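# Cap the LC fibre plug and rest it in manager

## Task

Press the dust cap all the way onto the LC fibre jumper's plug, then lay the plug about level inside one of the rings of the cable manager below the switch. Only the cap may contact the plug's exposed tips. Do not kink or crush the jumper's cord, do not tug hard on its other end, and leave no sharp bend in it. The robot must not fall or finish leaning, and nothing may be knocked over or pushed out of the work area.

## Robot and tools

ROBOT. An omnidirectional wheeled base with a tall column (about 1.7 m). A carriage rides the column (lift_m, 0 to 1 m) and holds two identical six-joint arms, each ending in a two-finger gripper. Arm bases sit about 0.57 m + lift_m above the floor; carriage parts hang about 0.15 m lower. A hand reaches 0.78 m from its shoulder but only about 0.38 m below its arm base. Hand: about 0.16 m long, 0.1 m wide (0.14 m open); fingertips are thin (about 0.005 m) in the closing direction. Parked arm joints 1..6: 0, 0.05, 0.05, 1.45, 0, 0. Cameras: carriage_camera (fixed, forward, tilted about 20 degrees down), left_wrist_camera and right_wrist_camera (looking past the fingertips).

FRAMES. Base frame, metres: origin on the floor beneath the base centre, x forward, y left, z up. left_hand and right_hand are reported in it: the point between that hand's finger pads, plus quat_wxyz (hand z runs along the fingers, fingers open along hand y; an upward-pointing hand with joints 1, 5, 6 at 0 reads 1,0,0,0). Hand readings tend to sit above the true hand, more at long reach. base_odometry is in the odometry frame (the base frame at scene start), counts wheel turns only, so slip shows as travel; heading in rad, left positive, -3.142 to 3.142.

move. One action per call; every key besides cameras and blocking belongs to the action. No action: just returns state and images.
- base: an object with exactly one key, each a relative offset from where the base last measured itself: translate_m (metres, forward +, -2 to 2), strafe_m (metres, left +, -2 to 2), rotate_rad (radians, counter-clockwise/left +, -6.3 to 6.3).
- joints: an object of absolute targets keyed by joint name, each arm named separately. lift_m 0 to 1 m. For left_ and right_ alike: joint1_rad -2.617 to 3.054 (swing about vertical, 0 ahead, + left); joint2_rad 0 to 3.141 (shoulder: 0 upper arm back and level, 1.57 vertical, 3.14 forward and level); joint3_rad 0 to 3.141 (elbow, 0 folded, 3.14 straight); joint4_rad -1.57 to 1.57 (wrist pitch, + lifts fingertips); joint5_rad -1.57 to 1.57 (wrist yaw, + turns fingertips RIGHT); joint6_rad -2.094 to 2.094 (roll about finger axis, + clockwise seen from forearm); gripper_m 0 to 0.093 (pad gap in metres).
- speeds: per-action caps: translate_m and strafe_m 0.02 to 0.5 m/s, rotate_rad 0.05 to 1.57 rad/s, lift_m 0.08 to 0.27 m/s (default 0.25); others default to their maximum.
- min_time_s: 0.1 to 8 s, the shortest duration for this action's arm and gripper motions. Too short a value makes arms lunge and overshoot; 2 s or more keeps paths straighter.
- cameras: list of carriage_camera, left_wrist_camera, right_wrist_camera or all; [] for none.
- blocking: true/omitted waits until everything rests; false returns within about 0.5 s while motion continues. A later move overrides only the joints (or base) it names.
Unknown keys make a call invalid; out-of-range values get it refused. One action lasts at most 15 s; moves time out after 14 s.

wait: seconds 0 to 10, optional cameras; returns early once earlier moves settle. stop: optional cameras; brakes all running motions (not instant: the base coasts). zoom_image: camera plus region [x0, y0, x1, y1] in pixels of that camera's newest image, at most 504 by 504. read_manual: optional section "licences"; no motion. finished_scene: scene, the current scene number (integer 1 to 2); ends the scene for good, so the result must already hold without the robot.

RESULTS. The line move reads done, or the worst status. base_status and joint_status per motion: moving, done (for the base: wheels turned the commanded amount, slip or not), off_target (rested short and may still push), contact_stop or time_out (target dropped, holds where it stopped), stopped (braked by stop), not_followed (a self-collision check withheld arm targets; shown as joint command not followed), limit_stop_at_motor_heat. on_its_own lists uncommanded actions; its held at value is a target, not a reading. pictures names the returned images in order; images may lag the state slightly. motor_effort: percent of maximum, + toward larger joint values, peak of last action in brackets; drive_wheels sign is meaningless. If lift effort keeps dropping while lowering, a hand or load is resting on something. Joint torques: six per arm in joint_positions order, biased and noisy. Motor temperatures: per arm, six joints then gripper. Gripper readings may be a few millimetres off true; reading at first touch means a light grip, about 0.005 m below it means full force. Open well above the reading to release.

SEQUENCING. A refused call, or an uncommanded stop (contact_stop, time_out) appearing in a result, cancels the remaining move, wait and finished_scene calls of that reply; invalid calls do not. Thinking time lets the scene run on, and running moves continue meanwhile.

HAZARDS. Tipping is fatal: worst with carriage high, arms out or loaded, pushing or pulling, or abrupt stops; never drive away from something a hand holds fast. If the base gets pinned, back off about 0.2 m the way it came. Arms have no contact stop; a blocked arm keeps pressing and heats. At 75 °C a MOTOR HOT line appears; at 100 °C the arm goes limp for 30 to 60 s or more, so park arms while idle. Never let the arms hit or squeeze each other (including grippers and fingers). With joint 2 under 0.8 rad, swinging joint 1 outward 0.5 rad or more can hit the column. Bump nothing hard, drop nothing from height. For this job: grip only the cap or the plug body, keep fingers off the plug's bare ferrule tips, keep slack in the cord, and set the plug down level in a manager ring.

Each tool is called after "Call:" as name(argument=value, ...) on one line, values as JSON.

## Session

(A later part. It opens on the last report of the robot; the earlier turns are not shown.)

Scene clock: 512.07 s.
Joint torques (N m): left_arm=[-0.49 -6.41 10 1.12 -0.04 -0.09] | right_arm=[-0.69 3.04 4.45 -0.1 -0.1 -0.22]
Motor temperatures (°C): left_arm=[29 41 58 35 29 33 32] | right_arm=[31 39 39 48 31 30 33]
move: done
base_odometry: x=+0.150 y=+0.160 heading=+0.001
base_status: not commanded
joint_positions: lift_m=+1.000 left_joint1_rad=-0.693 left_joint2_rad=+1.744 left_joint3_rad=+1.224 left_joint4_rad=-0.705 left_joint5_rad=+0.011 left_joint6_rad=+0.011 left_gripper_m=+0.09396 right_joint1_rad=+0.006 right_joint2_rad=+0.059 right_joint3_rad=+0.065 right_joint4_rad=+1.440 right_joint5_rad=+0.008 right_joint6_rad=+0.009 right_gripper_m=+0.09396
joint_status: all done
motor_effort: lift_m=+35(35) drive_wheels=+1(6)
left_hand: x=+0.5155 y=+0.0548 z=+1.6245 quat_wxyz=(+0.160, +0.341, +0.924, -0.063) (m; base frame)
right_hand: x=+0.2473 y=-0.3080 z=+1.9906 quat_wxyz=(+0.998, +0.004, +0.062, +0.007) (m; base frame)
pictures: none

Call:
move(joints={"left_joint1_rad": -0.947, "left_joint2_rad": 1.863, "left_joint3_rad": 1.355, "left_joint4_rad": -0.728, "left_joint5_rad": -0.101, "left_joint6_rad": -0.284}, min_time_s=2, cameras=["carriage_camera", "left_wrist_camera"])

Call:
zoom_image(camera="left_wrist_camera", region=[380, 100, 560, 220])

Scene clock: 523.83 s.
Joint torques (N m): left_arm=[-0.54 -7.16 10.51 0.84 -0.11 -0.08] | right_arm=[-0.66 3.04 4.44 -0.12 -0.1 -0.22]
Motor temperatures (°C): left_arm=[29 41 58 35 29 33 32] | right_arm=[31 39 39 45 31 30 33]
move: done
base_odometry: x=+0.150 y=+0.160 heading=+0.001
base_status: not commanded
joint_positions: lift_m=+1.000 left_joint1_rad=-0.939 left_joint2_rad=+1.847 left_joint3_rad=+1.319 left_joint4_rad=-0.718 left_joint5_rad=-0.087 left_joint6_rad=-0.272 left_gripper_m=+0.09396 right_joint1_rad=+0.006 right_joint2_rad=+0.059 right_joint3_rad=+0.065 right_joint4_rad=+1.441 right_joint5_rad=+0.008 right_joint6_rad=+0.009 right_gripper_m=+0.09396
joint_status: all done
motor_effort: lift_m=+35(35) drive_wheels=+3(7)
left_hand: x=+0.4711 y=-0.0172 z=+1.6153 quat_wxyz=(+0.157, +0.316, +0.934, -0.056) (m; base frame)
right_hand: x=+0.2469 y=-0.3080 z=+1.9907 quat_wxyz=(+0.998, +0.004, +0.062, +0.007) (m; base frame)
pictures: carriage_camera, left_wrist_camera
Images, in order (width x height): carriage_camera 896x504, left_wrist_camera 896x504.

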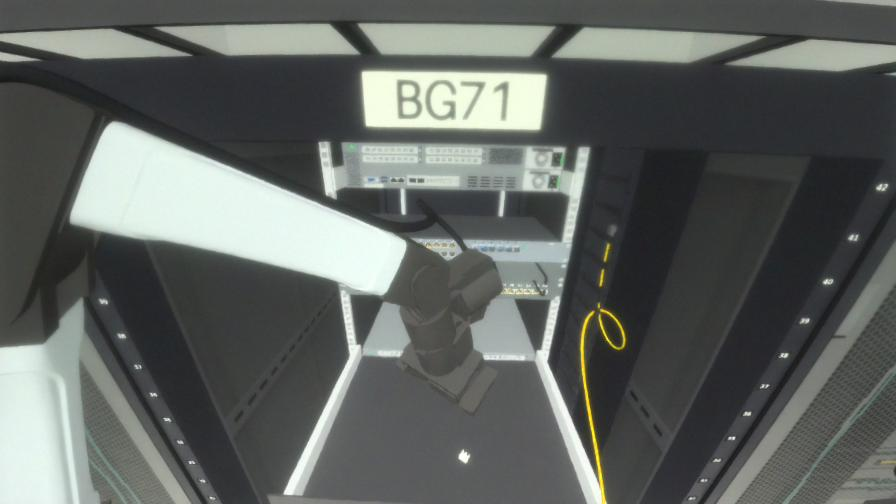

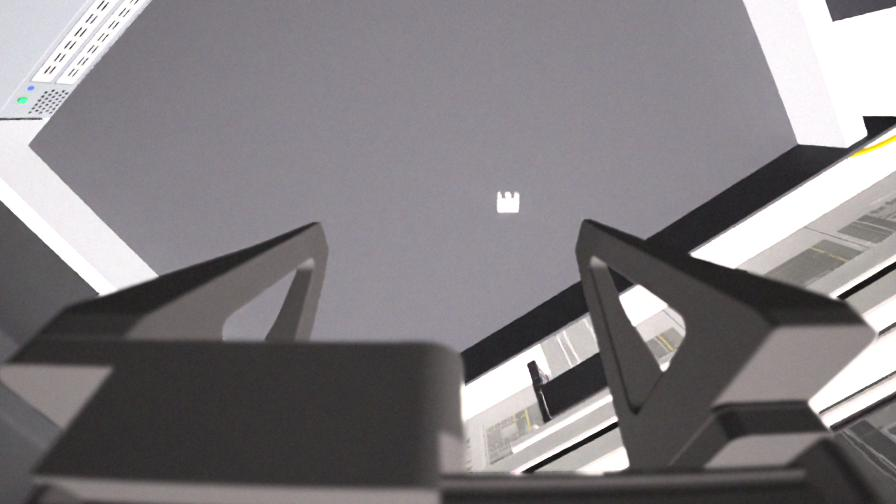

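Scaled by 2.800 from the camera's 896x504 image, which has a finer 1280x720 frame.

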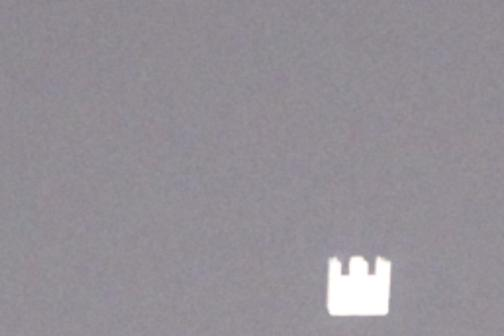

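Call:
zoom_image(camera="carriage_camera", region=[500, 200, 740, 504])

Scaled by 1.658 from the camera's 896x504 image, which has a finer 1280x720 frame.

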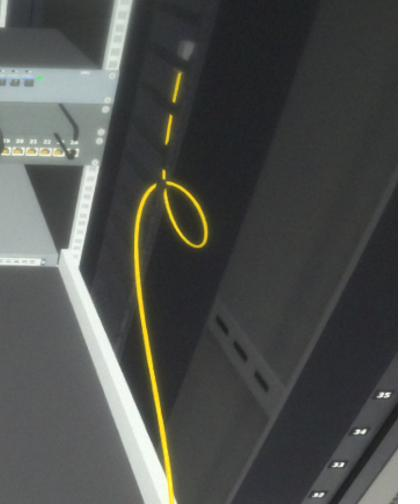

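Call:
move(cameras=["all"])

Call:
zoom_image(camera="left_wrist_camera", region=[640, 0, 896, 200])

Call:
zoom_image(camera="carriage_camera", region=[540, 380, 740, 504])

Scene clock: 534.93 s.
Joint torques (N m): left_arm=[-0.55 -7.15 10.56 0.85 -0.13 -0.1] | right_arm=[-0.69 3.04 4.44 -0.12 -0.1 -0.22]
Motor temperatures (°C): left_arm=[29 42 58 34 29 33 32] | right_arm=[31 38 39 43 31 30 33]
base_odometry: x=+0.150 y=+0.160 heading=+0.001
base_status: not commanded
joint_positions: lift_m=+1.000 left_joint1_rad=-0.939 left_joint2_rad=+1.847 left_joint3_rad=+1.319 left_joint4_rad=-0.718 left_joint5_rad=-0.087 left_joint6_rad=-0.273 left_gripper_m=+0.09396 right_joint1_rad=+0.006 right_joint2_rad=+0.059 right_joint3_rad=+0.065 right_joint4_rad=+1.441 right_joint5_rad=+0.008 right_joint6_rad=+0.009 right_gripper_m=+0.09396
joint_status: all done
motor_effort: lift_m=+35(35) drive_wheels=-2(7)
left_hand: x=+0.4711 y=-0.0172 z=+1.6153 quat_wxyz=(+0.157, +0.316, +0.934, -0.056) (m; base frame)
right_hand: x=+0.2469 y=-0.3080 z=+1.9907 quat_wxyz=(+0.998, +0.004, +0.062, +0.007) (m; base frame)
pictures: carriage_camera, left_wrist_camera, right_wrist_camera
Images, in order (width x height): carriage_camera 896x504, left_wrist_camera 896x504, right_wrist_camera 896x504.

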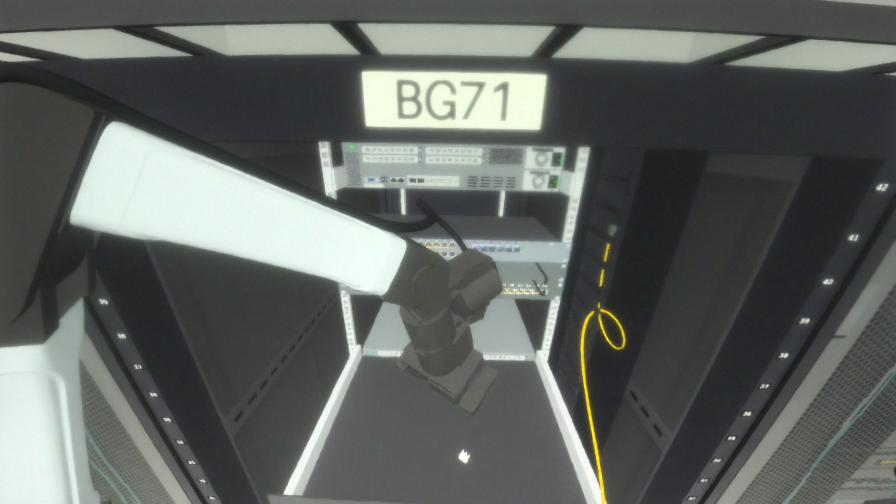

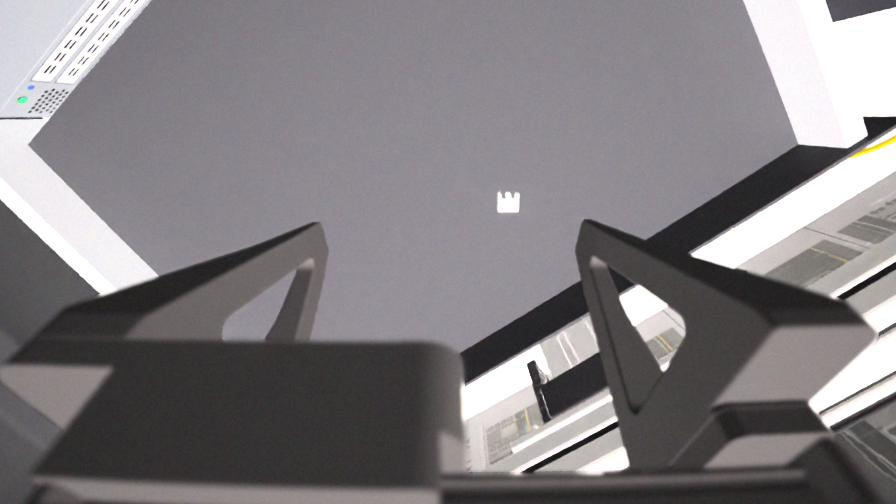

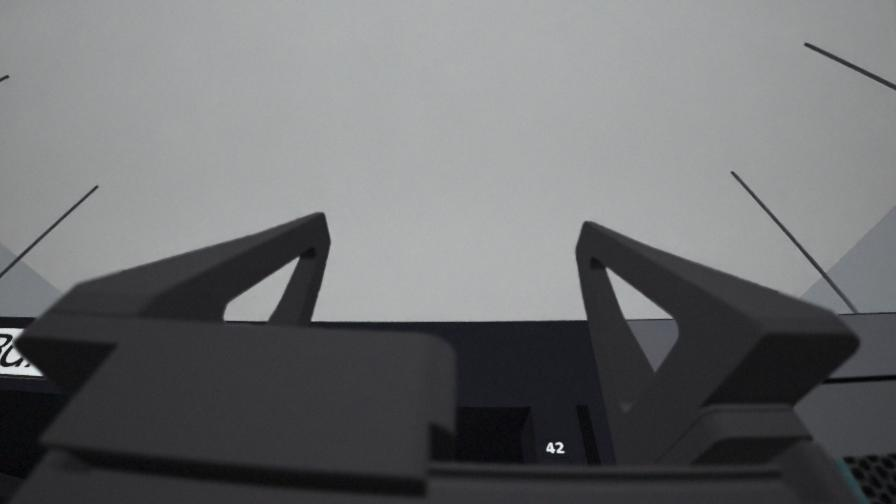

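Scaled by 1.969 from the camera's 896x504 image, which has a finer 1280x720 frame.

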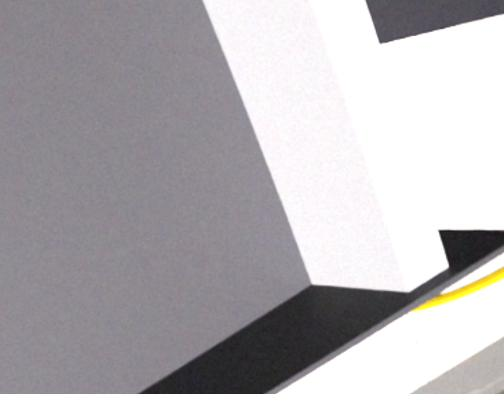

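Scaled by 2.520 from the camera's 896x504 image, which has a finer 1280x720 frame.

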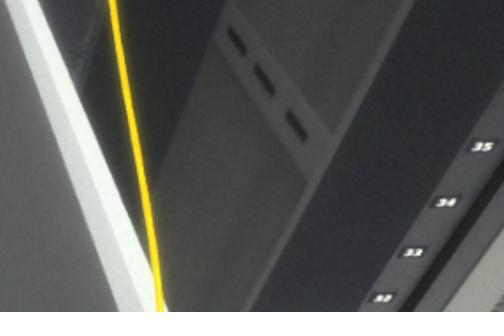

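Call:
move(joints={"left_joint1_rad": -1.2, "left_joint2_rad": 1.053, "left_joint3_rad": 0.537, "left_joint4_rad": 0.115, "left_joint5_rad": 0.5, "left_joint6_rad": 0.0}, min_time_s=2, cameras=["carriage_camera", "left_wrist_camera"])

Scene clock: 548.03 s.
Joint torques (N m): left_arm=[-0.58 -4.05 6.74 2.21 0.28 0.14] | right_arm=[-0.68 3.04 4.44 -0.13 -0.1 -0.22]
Motor temperatures (°C): left_arm=[29 42 57 35 29 33 32] | right_arm=[31 38 39 41 31 30 33]
move: done
base_odometry: x=+0.150 y=+0.160 heading=+0.001
base_status: not commanded
joint_positions: lift_m=+1.000 left_joint1_rad=-1.192 left_joint2_rad=+1.069 left_joint3_rad=+0.555 left_joint4_rad=+0.097 left_joint5_rad=+0.485 left_joint6_rad=-0.012 left_gripper_m=+0.09396 right_joint1_rad=+0.006 right_joint2_rad=+0.059 right_joint3_rad=+0.065 right_joint4_rad=+1.442 right_joint5_rad=+0.008 right_joint6_rad=+0.009 right_gripper_m=+0.09396
joint_status: all done
motor_effort: lift_m=+35(36) drive_wheels=+2(6)
left_hand: x=+0.2670 y=-0.0429 z=+1.7381 quat_wxyz=(+0.322, +0.562, +0.603, -0.466) (m; base frame)
right_hand: x=+0.2466 y=-0.3081 z=+1.9907 quat_wxyz=(+0.998, +0.004, +0.061, +0.007) (m; base frame)
pictures: carriage_camera, left_wrist_camera
Images, in order (width x height): carriage_camera 896x504, left_wrist_camera 896x504.

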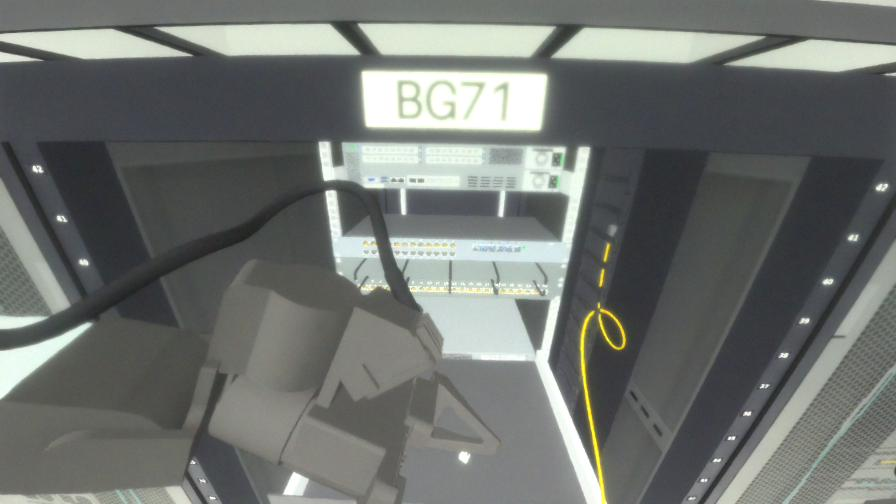

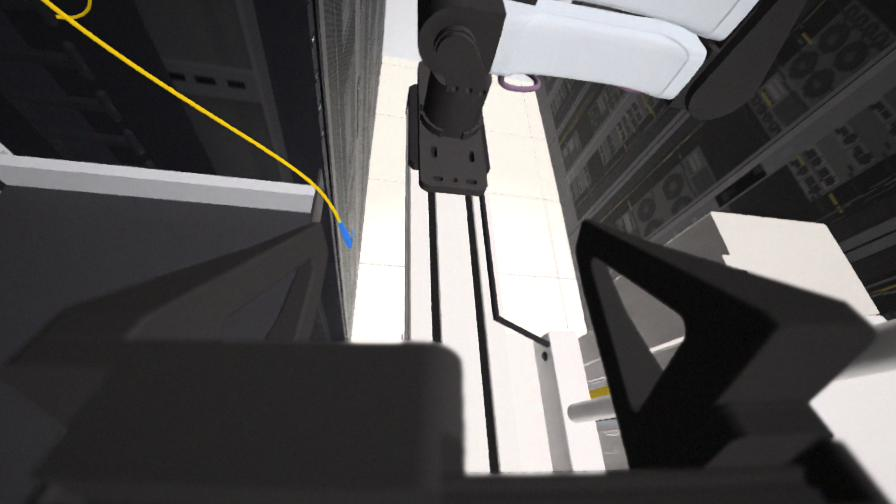

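Call:
move(joints={"lift_m": 0.7}, cameras=["carriage_camera", "left_wrist_camera", "right_wrist_camera"])

Call:
zoom_image(camera="carriage_camera", region=[500, 50, 896, 350])

Scene clock: 580.03 s.
Joint torques (N m): left_arm=[-0.58 -3.64 7.5 2.14 0.26 0.12] | right_arm=[-0.68 3.22 5.18 -0.14 -0.09 -0.21]
Motor temperatures (°C): left_arm=[29 40 52 38 29 33 32] | right_arm=[31 37 39 39 31 30 33]
move: done
base_odometry: x=+0.150 y=+0.160 heading=+0.001
base_status: not commanded
joint_positions: lift_m=+0.700 left_joint1_rad=-1.192 left_joint2_rad=+1.064 left_joint3_rad=+0.546 left_joint4_rad=+0.105 left_joint5_rad=+0.489 left_joint6_rad=-0.010 left_gripper_m=+0.09396 right_joint1_rad=+0.006 right_joint2_rad=+0.057 right_joint3_rad=+0.057 right_joint4_rad=+1.444 right_joint5_rad=+0.008 right_joint6_rad=+0.009 right_gripper_m=+0.09396
joint_status: all done
motor_effort: lift_m=+35(36) drive_wheels=+0(6)
left_hand: x=+0.2660 y=-0.0419 z=+1.4375 quat_wxyz=(+0.323, +0.562, +0.601, -0.467) (m; base frame)
right_hand: x=+0.2481 y=-0.3080 z=+1.6885 quat_wxyz=(+0.998, +0.004, +0.063, +0.007) (m; base frame)
pictures: carriage_camera, left_wrist_camera, right_wrist_camera
Images, in order (width x height): carriage_camera 896x504, left_wrist_camera 896x504, right_wrist_camera 896x504.

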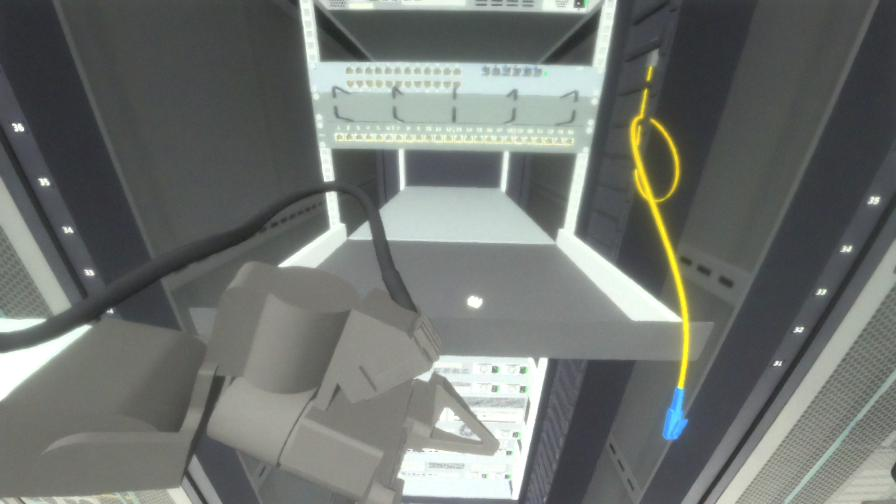

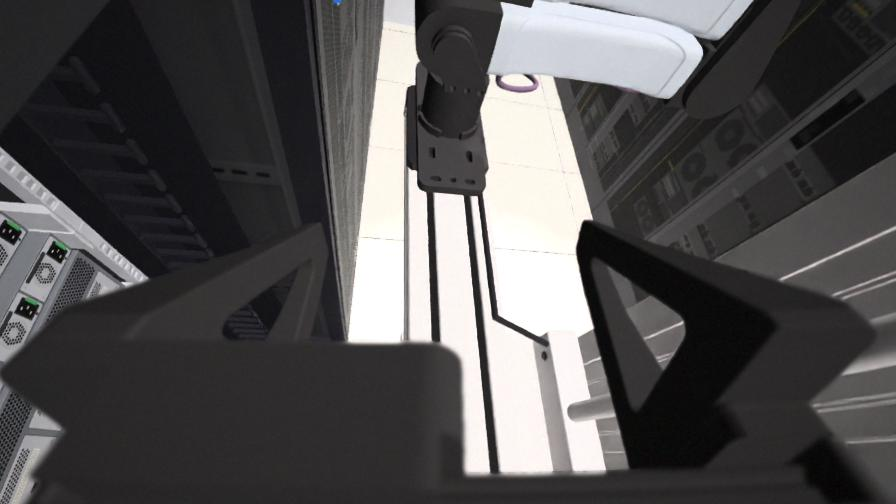

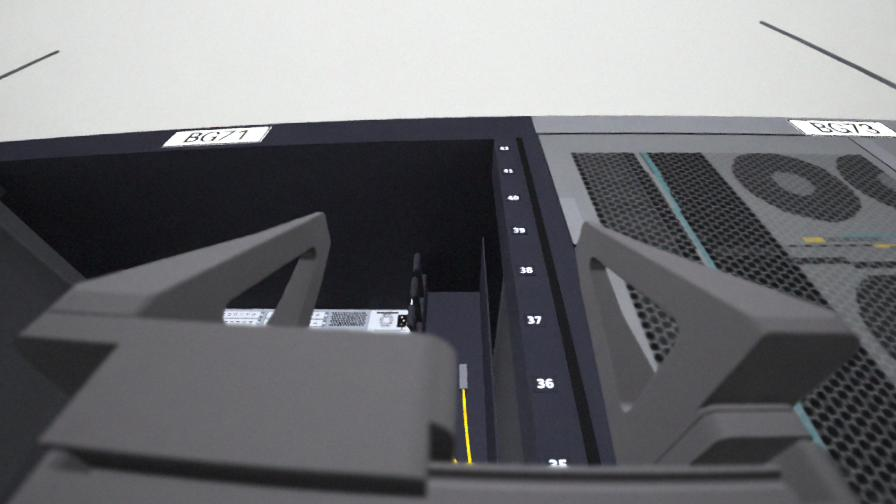

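Scaled by 1.273 from the camera's 896x504 image, which has a finer 1280x720 frame.

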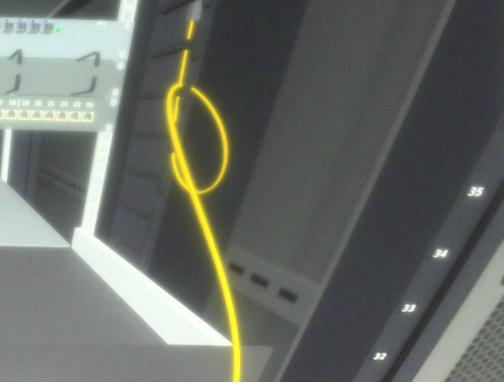

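Call:
zoom_image(camera="carriage_camera", region=[620, 300, 740, 460])

Call:
zoom_image(camera="carriage_camera", region=[300, 40, 720, 220])

Scaled by 3.150 from the camera's 896x504 image, which has a finer 1280x720 frame.

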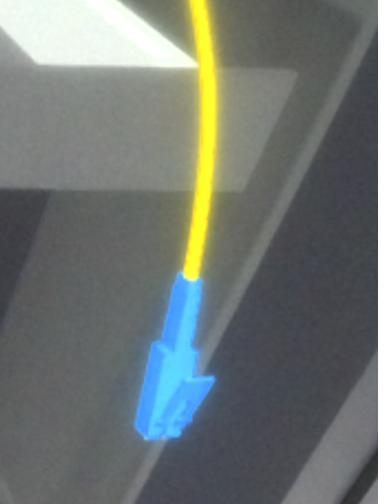

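Scaled by 1.200 from the camera's 896x504 image, which has a finer 1280x720 frame.

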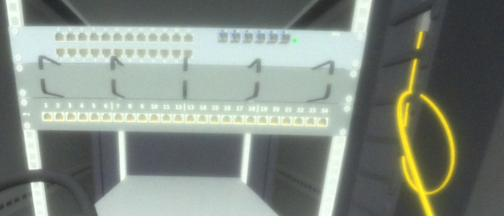

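Call:
move(base={"translate_m": -0.2}, speeds={"translate_m": 0.1}, cameras=["carriage_camera"])

Call:
zoom_image(camera="carriage_camera", region=[480, 120, 680, 320])

Scene clock: 624.83 s.
Joint torques (N m): left_arm=[-0.5 -3.6 7.49 2.14 0.26 0.12] | right_arm=[-0.68 3.23 5.19 -0.21 -0.09 -0.21]
Motor temperatures (°C): left_arm=[29 39 54 43 29 33 32] | right_arm=[31 37 41 37 31 30 33]
move: done
base_odometry: x=-0.050 y=+0.160 heading=+0.002
base_status: done
joint_positions: lift_m=+0.700 left_joint1_rad=-1.193 left_joint2_rad=+1.064 left_joint3_rad=+0.546 left_joint4_rad=+0.105 left_joint5_rad=+0.489 left_joint6_rad=-0.010 left_gripper_m=+0.09396 right_joint1_rad=+0.006 right_joint2_rad=+0.057 right_joint3_rad=+0.057 right_joint4_rad=+1.448 right_joint5_rad=+0.008 right_joint6_rad=+0.009 right_gripper_m=+0.09396
joint_status: not commanded
motor_effort: lift_m=+35(35) drive_wheels=+6(10)
left_hand: x=+0.2655 y=-0.0419 z=+1.4376 quat_wxyz=(+0.322, +0.563, +0.600, -0.468) (m; base frame)
right_hand: x=+0.2471 y=-0.3080 z=+1.6887 quat_wxyz=(+0.998, +0.004, +0.061, +0.007) (m; base frame)
pictures: carriage_camera
Images, in order (width x height): carriage_camera 896x504.

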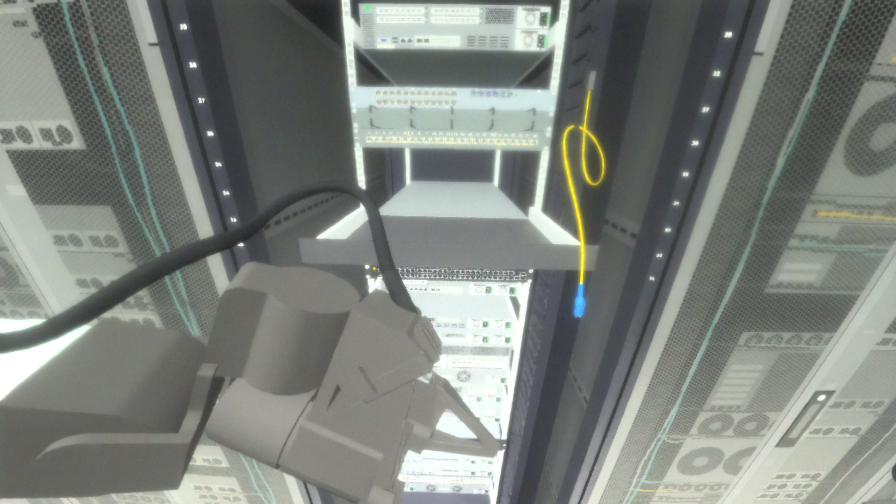

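Scaled by 2.520 from the camera's 896x504 image, which has a finer 1280x720 frame.

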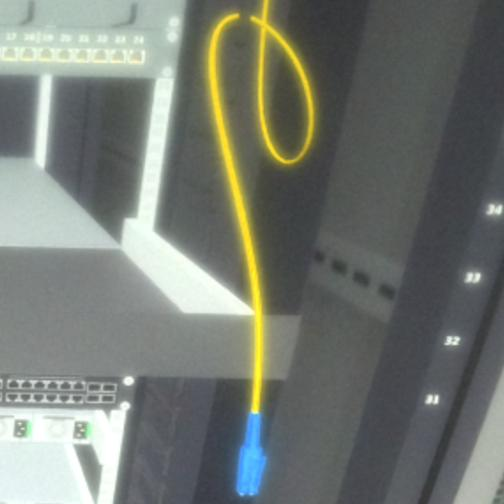

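Call:
move(base={"translate_m": -0.12}, speeds={"translate_m": 0.1}, joints={"left_joint1_rad": 0.0, "left_joint2_rad": 0.05, "left_joint3_rad": 0.05, "left_joint4_rad": 1.45, "left_joint5_rad": 0.0}, min_time_s=3, cameras=["carriage_camera"])

Call:
zoom_image(camera="carriage_camera", region=[460, 100, 660, 300])

Scene clock: 645.50 s.
Joint torques (N m): left_arm=[0.68 2.71 4.93 -0.17 -0.06 0.11] | right_arm=[-0.69 3.26 5.16 -0.23 -0.09 -0.22]
move: done
base_odometry: x=-0.170 y=+0.160 heading=+0.002
base_status: done
joint_positions: lift_m=+0.700 left_joint1_rad=-0.008 left_joint2_rad=+0.060 left_joint3_rad=+0.065 left_joint4_rad=+1.438 left_joint5_rad=+0.014 left_joint6_rad=-0.010 left_gripper_m=+0.09397 right_joint1_rad=+0.006 right_joint2_rad=+0.057 right_joint3_rad=+0.057 right_joint4_rad=+1.449 right_joint5_rad=+0.008 right_joint6_rad=+0.009 right_gripper_m=+0.09396
joint_status: all done
motor_effort: lift_m=+35(35) drive_wheels=+1(11)
left_hand: x=+0.2481 y=+0.3042 z=+1.6905 quat_wxyz=(+0.998, +0.007, +0.064, -0.010) (m; base frame)
right_hand: x=+0.2468 y=-0.3081 z=+1.6887 quat_wxyz=(+0.998, +0.004, +0.061, +0.007) (m; base frame)
pictures: carriage_camera
Images, in order (width x height): carriage_camera 896x504.

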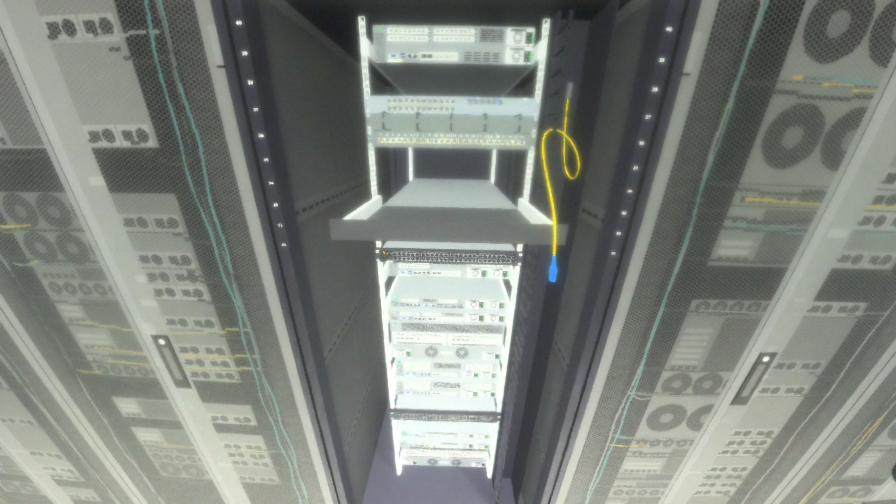

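Scaled by 2.520 from the camera's 896x504 image, which has a finer 1280x720 frame.

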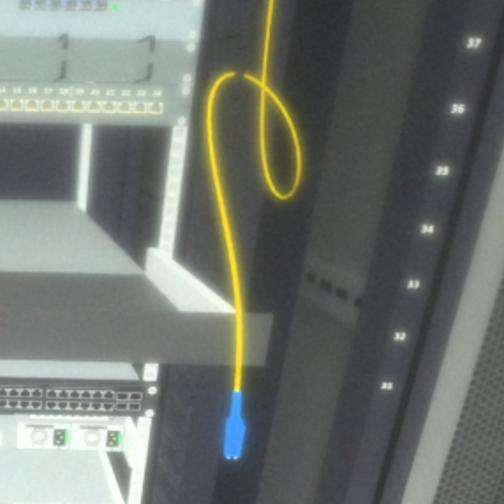

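Call:
move(joints={"right_joint1_rad": 0.542, "right_joint2_rad": 1.186, "right_joint3_rad": 0.246, "right_joint4_rad": 0.94, "right_joint5_rad": 0.542, "right_joint6_rad": 0.0}, min_time_s=2.5, cameras=["carriage_camera", "right_wrist_camera"])

Call:
zoom_image(camera="right_wrist_camera", region=[300, 50, 600, 300])

Scene clock: 662.73 s.
Joint torques (N m): left_arm=[0.69 2.74 4.93 -0.17 -0.05 0.11] | right_arm=[0.59 -2.19 8.58 2.32 0.11 -0.22]
move: done
base_odometry: x=-0.170 y=+0.160 heading=+0.002
base_status: not commanded
joint_positions: lift_m=+0.700 left_joint1_rad=-0.008 left_joint2_rad=+0.060 left_joint3_rad=+0.065 left_joint4_rad=+1.440 left_joint5_rad=+0.011 left_joint6_rad=-0.010 left_gripper_m=+0.09397 right_joint1_rad=+0.536 right_joint2_rad=+1.177 right_joint3_rad=+0.223 right_joint4_rad=+0.958 right_joint5_rad=+0.531 right_joint6_rad=+0.008 right_gripper_m=+0.09396
joint_status: all done
motor_effort: lift_m=+35(35) drive_wheels=+2(4)
left_hand: x=+0.2474 y=+0.3047 z=+1.6906 quat_wxyz=(+0.998, +0.006, +0.063, -0.009) (m; base frame)
right_hand: x=+0.5469 y=-0.2125 z=+1.4468 quat_wxyz=(+0.708, +0.002, +0.706, +0.005) (m; base frame)
pictures: carriage_camera, right_wrist_camera
Images, in order (width x height): carriage_camera 896x504, right_wrist_camera 896x504.

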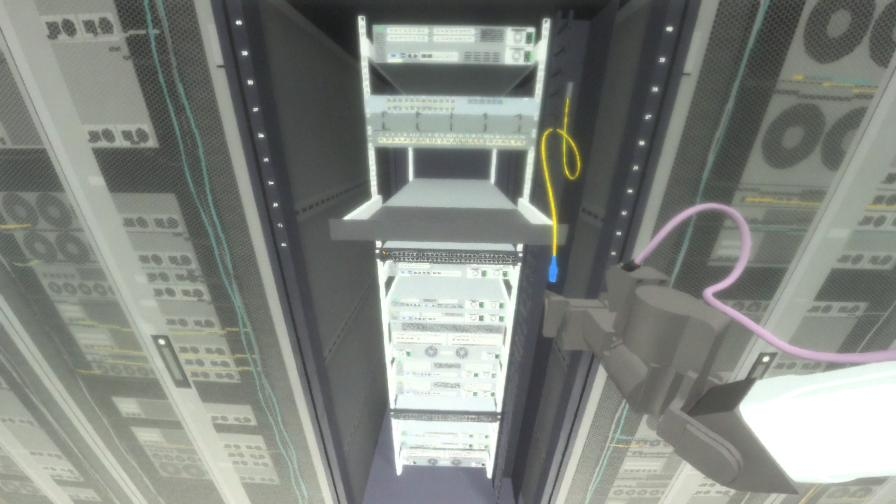

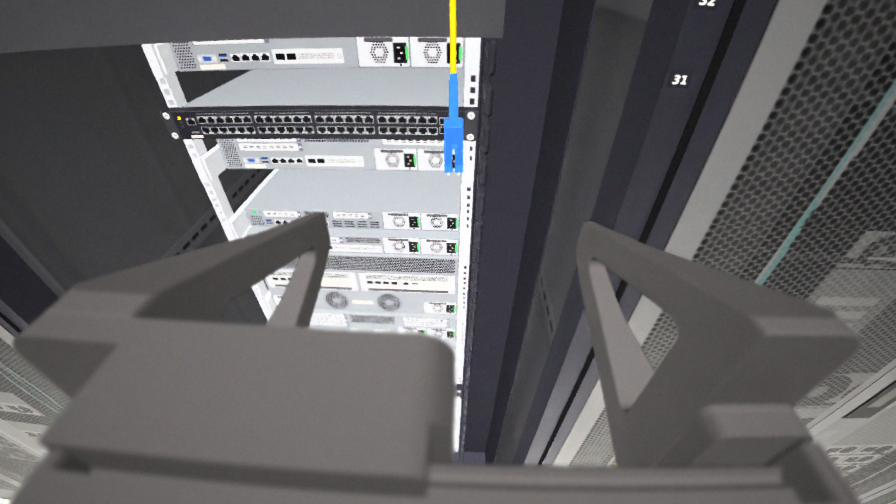

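Scaled by 1.680 from the camera's 896x504 image, which has a finer 1280x720 frame.

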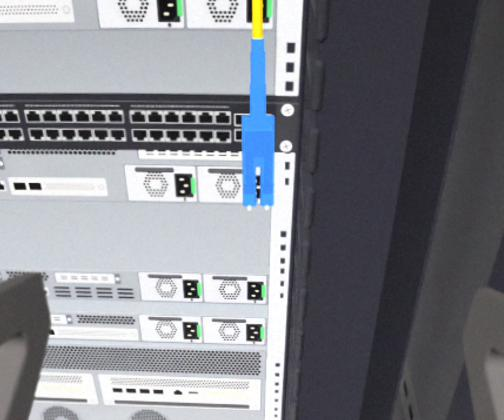

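Call:
zoom_image(camera="right_wrist_camera", region=[410, 60, 510, 190])

Scaled by 3.877 from the camera's 896x504 image, which has a finer 1280x720 frame.

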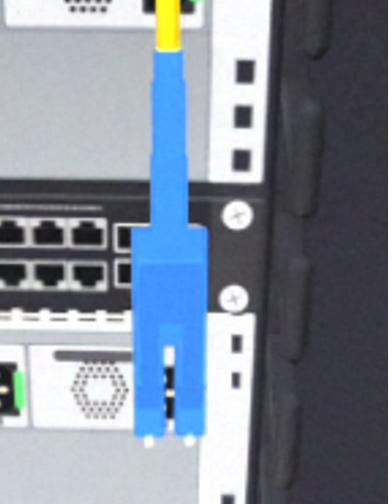

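Call:
move(joints={"right_joint1_rad": 0.425, "right_joint2_rad": 1.377, "right_joint3_rad": 0.43, "right_joint4_rad": 0.95, "right_joint5_rad": 0.43}, min_time_s=2, cameras=["right_wrist_camera"])

Call:
zoom_image(camera="right_wrist_camera", region=[360, 20, 560, 260])

Scene clock: 696.17 s.
Joint torques (N m): left_arm=[0.69 2.74 4.93 -0.18 -0.05 0.11] | right_arm=[-0.66 -3.74 8.61 2.47 -0.11 -0.22]
Motor temperatures (°C): left_arm=[29 38 49 36 29 33 32] | right_arm=[31 36 42 40 31 30 33]
move: done
base_odometry: x=-0.170 y=+0.160 heading=+0.002
base_status: not commanded
joint_positions: lift_m=+0.700 left_joint1_rad=-0.008 left_joint2_rad=+0.060 left_joint3_rad=+0.065 left_joint4_rad=+1.440 left_joint5_rad=+0.011 left_joint6_rad=-0.010 left_gripper_m=+0.09397 right_joint1_rad=+0.431 right_joint2_rad=+1.366 right_joint3_rad=+0.407 right_joint4_rad=+0.957 right_joint5_rad=+0.440 right_joint6_rad=+0.008 right_gripper_m=+0.09396
joint_status: all done
motor_effort: lift_m=+34(35) drive_wheels=+2(5)
left_hand: x=+0.2474 y=+0.3047 z=+1.6906 quat_wxyz=(+0.998, +0.006, +0.063, -0.009) (m; base frame)
right_hand: x=+0.5983 y=-0.2124 z=+1.4596 quat_wxyz=(+0.707, +0.006, +0.708, +0.000) (m; base frame)
pictures: right_wrist_camera
Images, in order (width x height): right_wrist_camera 896x504.

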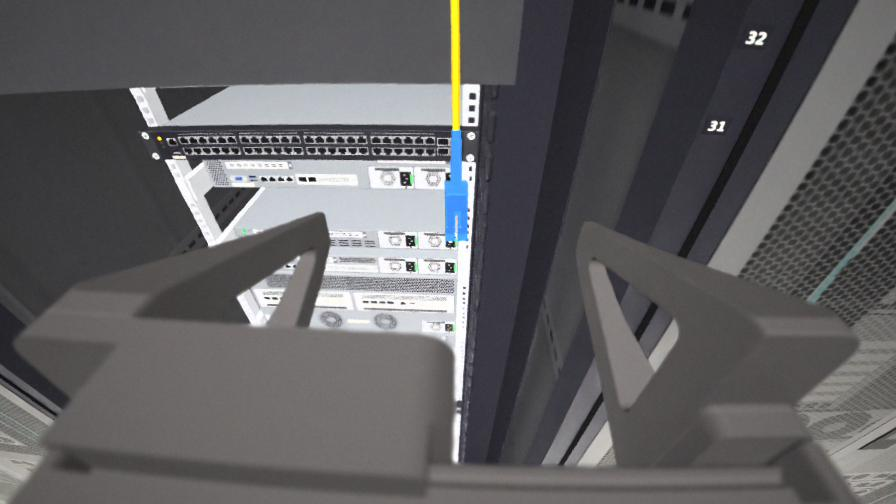

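Scaled by 2.100 from the camera's 896x504 image, which has a finer 1280x720 frame.

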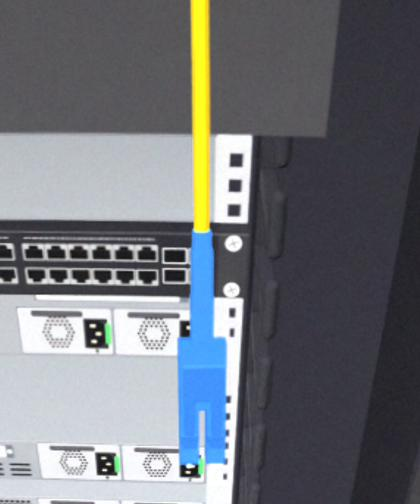

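Call:
move(cameras=["right_wrist_camera"])

Call:
zoom_image(camera="right_wrist_camera", region=[410, 120, 510, 250])

Scene clock: 724.67 s.
Joint torques (N m): left_arm=[0.75 2.73 4.94 -0.17 -0.04 0.11] | right_arm=[-0.68 -3.75 8.61 2.48 -0.1 -0.22]
Motor temperatures (°C): left_arm=[29 37 48 35 29 33 32] | right_arm=[31 36 44 42 31 30 33]
base_odometry: x=-0.170 y=+0.160 heading=+0.002
base_status: not commanded
joint_positions: lift_m=+0.700 left_joint1_rad=-0.008 left_joint2_rad=+0.060 left_joint3_rad=+0.065 left_joint4_rad=+1.440 left_joint5_rad=+0.011 left_joint6_rad=-0.010 left_gripper_m=+0.09397 right_joint1_rad=+0.431 right_joint2_rad=+1.366 right_joint3_rad=+0.407 right_joint4_rad=+0.957 right_joint5_rad=+0.440 right_joint6_rad=+0.008 right_gripper_m=+0.09396
joint_status: all done
motor_effort: lift_m=+35(35) drive_wheels=-2(5)
left_hand: x=+0.2474 y=+0.3047 z=+1.6906 quat_wxyz=(+0.998, +0.006, +0.063, -0.009) (m; base frame)
right_hand: x=+0.5983 y=-0.2123 z=+1.4596 quat_wxyz=(+0.707, +0.006, +0.708, +0.000) (m; base frame)
pictures: right_wrist_camera
Images, in order (width x height): right_wrist_camera 896x504.

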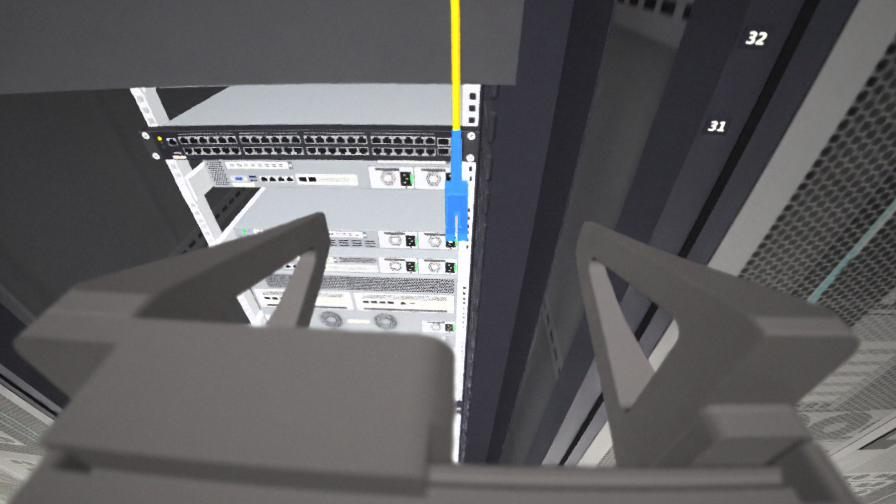

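Scaled by 3.877 from the camera's 896x504 image, which has a finer 1280x720 frame.

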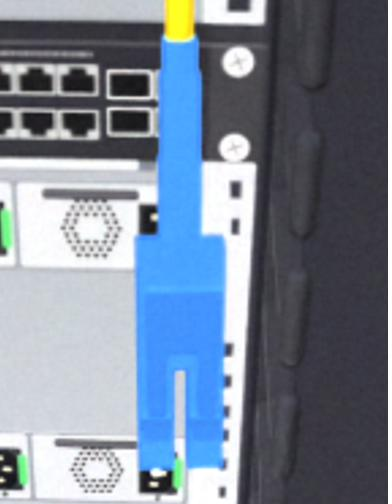

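Call:
move(joints={"right_joint1_rad": 0.352, "right_joint2_rad": 1.51, "right_joint3_rad": 0.566, "right_joint4_rad": 0.944, "right_joint5_rad": 0.352}, min_time_s=2, cameras=["right_wrist_camera"])

Call:
zoom_image(camera="right_wrist_camera", region=[400, 140, 520, 296])

Scene clock: 736.27 s.
Joint torques (N m): left_arm=[0.7 2.74 4.93 -0.18 -0.05 0.11] | right_arm=[-0.66 -4.94 8.66 2.43 -0.1 -0.22]
move: done
base_odometry: x=-0.170 y=+0.160 heading=+0.002
base_status: not commanded
joint_positions: lift_m=+0.700 left_joint1_rad=-0.008 left_joint2_rad=+0.060 left_joint3_rad=+0.065 left_joint4_rad=+1.440 left_joint5_rad=+0.011 left_joint6_rad=-0.010 left_gripper_m=+0.09397 right_joint1_rad=+0.358 right_joint2_rad=+1.497 right_joint3_rad=+0.542 right_joint4_rad=+0.957 right_joint5_rad=+0.362 right_joint6_rad=+0.008 right_gripper_m=+0.09396
joint_status: all done
motor_effort: lift_m=+35(35) drive_wheels=+2(4)
left_hand: x=+0.2474 y=+0.3047 z=+1.6906 quat_wxyz=(+0.998, +0.006, +0.063, -0.009) (m; base frame)
right_hand: x=+0.6375 y=-0.2147 z=+1.4662 quat_wxyz=(+0.708, +0.005, +0.706, +0.002) (m; base frame)
pictures: right_wrist_camera
Images, in order (width x height): right_wrist_camera 896x504.

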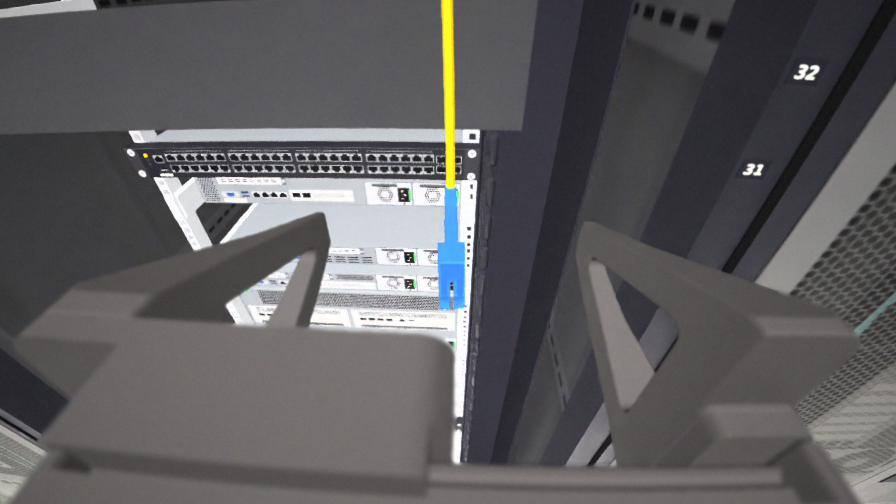

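Scaled by 3.231 from the camera's 896x504 image, which has a finer 1280x720 frame.

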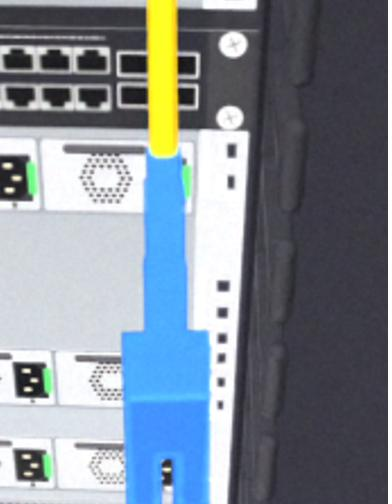

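Call:
move(joints={"right_joint1_rad": 0.333, "right_joint2_rad": 1.66, "right_joint3_rad": 0.587, "right_joint4_rad": 1.074, "right_joint5_rad": 0.33}, min_time_s=2, cameras=["right_wrist_camera"])

Call:
zoom_image(camera="right_wrist_camera", region=[380, 120, 540, 328])

Scene clock: 750.60 s.
Joint torques (N m): left_arm=[0.7 2.73 4.92 -0.18 -0.05 0.11] | right_arm=[-0.68 -5.76 7.99 2.59 -0.1 -0.22]
move: done
base_odometry: x=-0.170 y=+0.160 heading=+0.002
base_status: not commanded
joint_positions: lift_m=+0.700 left_joint1_rad=-0.008 left_joint2_rad=+0.060 left_joint3_rad=+0.065 left_joint4_rad=+1.440 left_joint5_rad=+0.011 left_joint6_rad=-0.010 left_gripper_m=+0.09397 right_joint1_rad=+0.339 right_joint2_rad=+1.646 right_joint3_rad=+0.565 right_joint4_rad=+1.073 right_joint5_rad=+0.340 right_joint6_rad=+0.008 right_gripper_m=+0.09396
joint_status: all done
motor_effort: lift_m=+34(35) drive_wheels=+0(4)
left_hand: x=+0.2474 y=+0.3047 z=+1.6906 quat_wxyz=(+0.998, +0.006, +0.063, -0.009) (m; base frame)
right_hand: x=+0.6552 y=-0.2132 z=+1.4412 quat_wxyz=(+0.705, +0.002, +0.710, +0.002) (m; base frame)
pictures: right_wrist_camera
Images, in order (width x height): right_wrist_camera 896x504.

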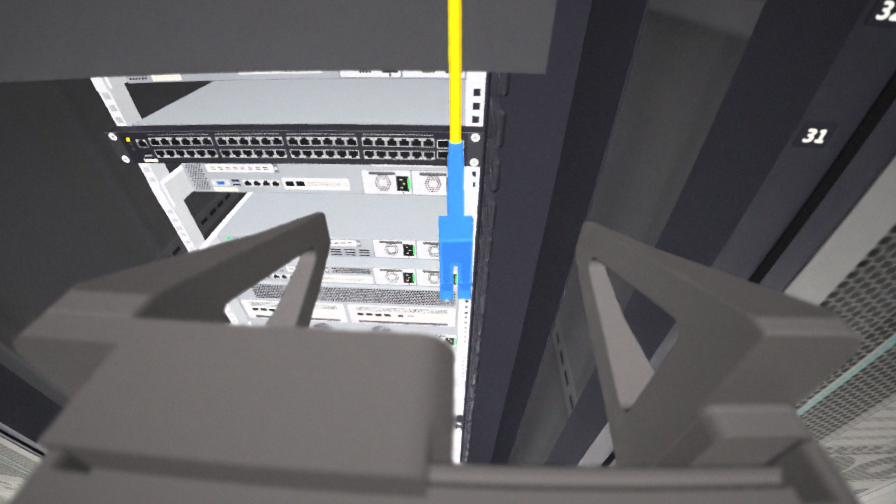

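Scaled by 2.423 from the camera's 896x504 image, which has a finer 1280x720 frame.

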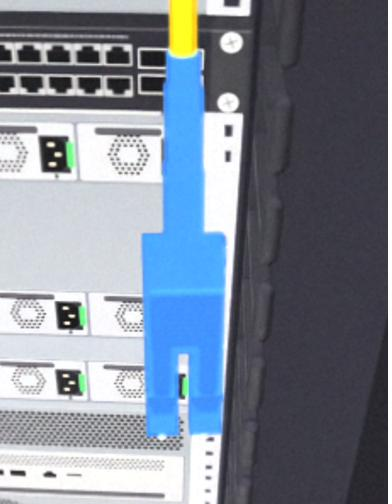

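Call:
move(cameras=["right_wrist_camera", "carriage_camera"])

Call:
zoom_image(camera="right_wrist_camera", region=[380, 120, 540, 328])

Call:
zoom_image(camera="carriage_camera", region=[500, 220, 660, 340])

Scene clock: 756.33 s.
Joint torques (N m): left_arm=[0.73 2.74 4.92 -0.18 -0.05 0.11] | right_arm=[-0.69 -5.75 7.98 2.6 -0.1 -0.22]
Motor temperatures (°C): left_arm=[29 37 48 35 29 33 32] | right_arm=[31 37 45 43 31 30 33]
base_odometry: x=-0.170 y=+0.160 heading=+0.002
base_status: not commanded
joint_positions: lift_m=+0.700 left_joint1_rad=-0.008 left_joint2_rad=+0.060 left_joint3_rad=+0.065 left_joint4_rad=+1.440 left_joint5_rad=+0.011 left_joint6_rad=-0.010 left_gripper_m=+0.09397 right_joint1_rad=+0.339 right_joint2_rad=+1.646 right_joint3_rad=+0.565 right_joint4_rad=+1.073 right_joint5_rad=+0.340 right_joint6_rad=+0.008 right_gripper_m=+0.09396
joint_status: all done
motor_effort: lift_m=+35(35) drive_wheels=+0(4)
left_hand: x=+0.2474 y=+0.3047 z=+1.6906 quat_wxyz=(+0.998, +0.006, +0.063, -0.009) (m; base frame)
right_hand: x=+0.6552 y=-0.2132 z=+1.4412 quat_wxyz=(+0.705, +0.002, +0.710, +0.002) (m; base frame)
pictures: carriage_camera, right_wrist_camera
Images, in order (width x height): carriage_camera 896x504, right_wrist_camera 896x504.

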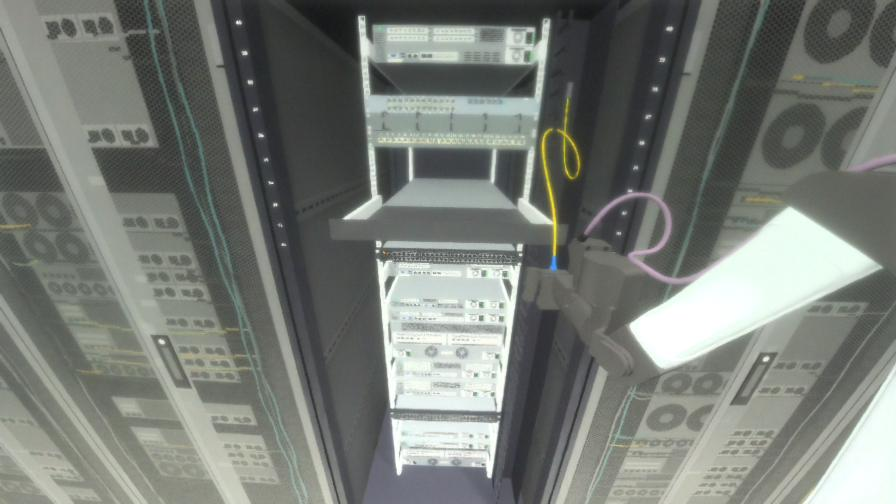

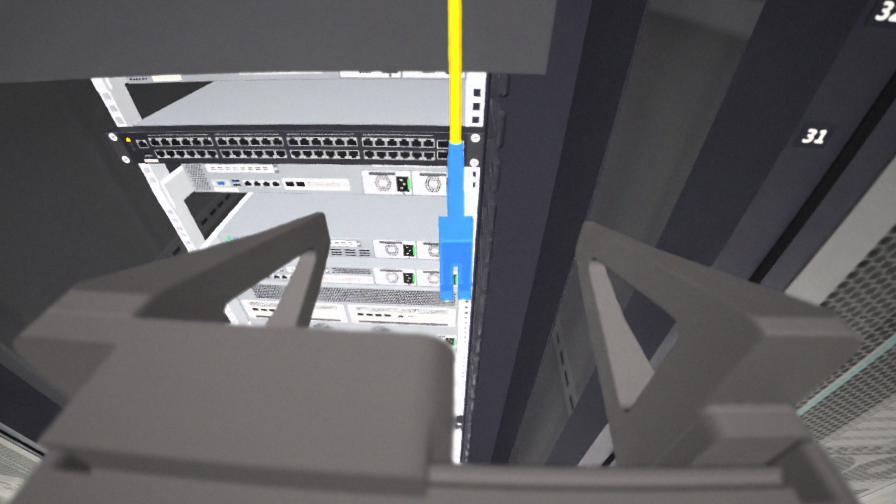

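Scaled by 2.423 from the camera's 896x504 image, which has a finer 1280x720 frame.

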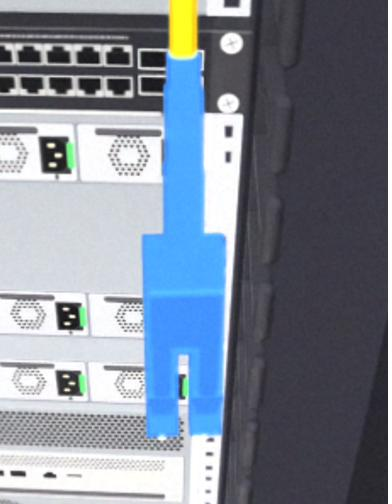

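Scaled by 3.150 from the camera's 896x504 image, which has a finer 1280x720 frame.

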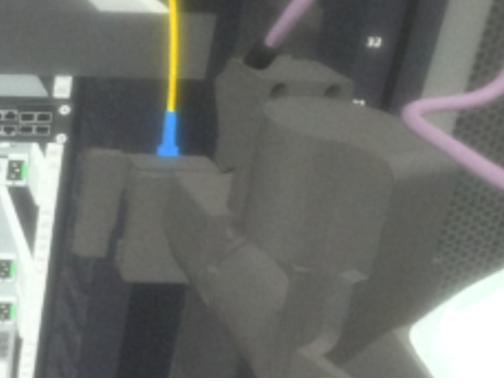

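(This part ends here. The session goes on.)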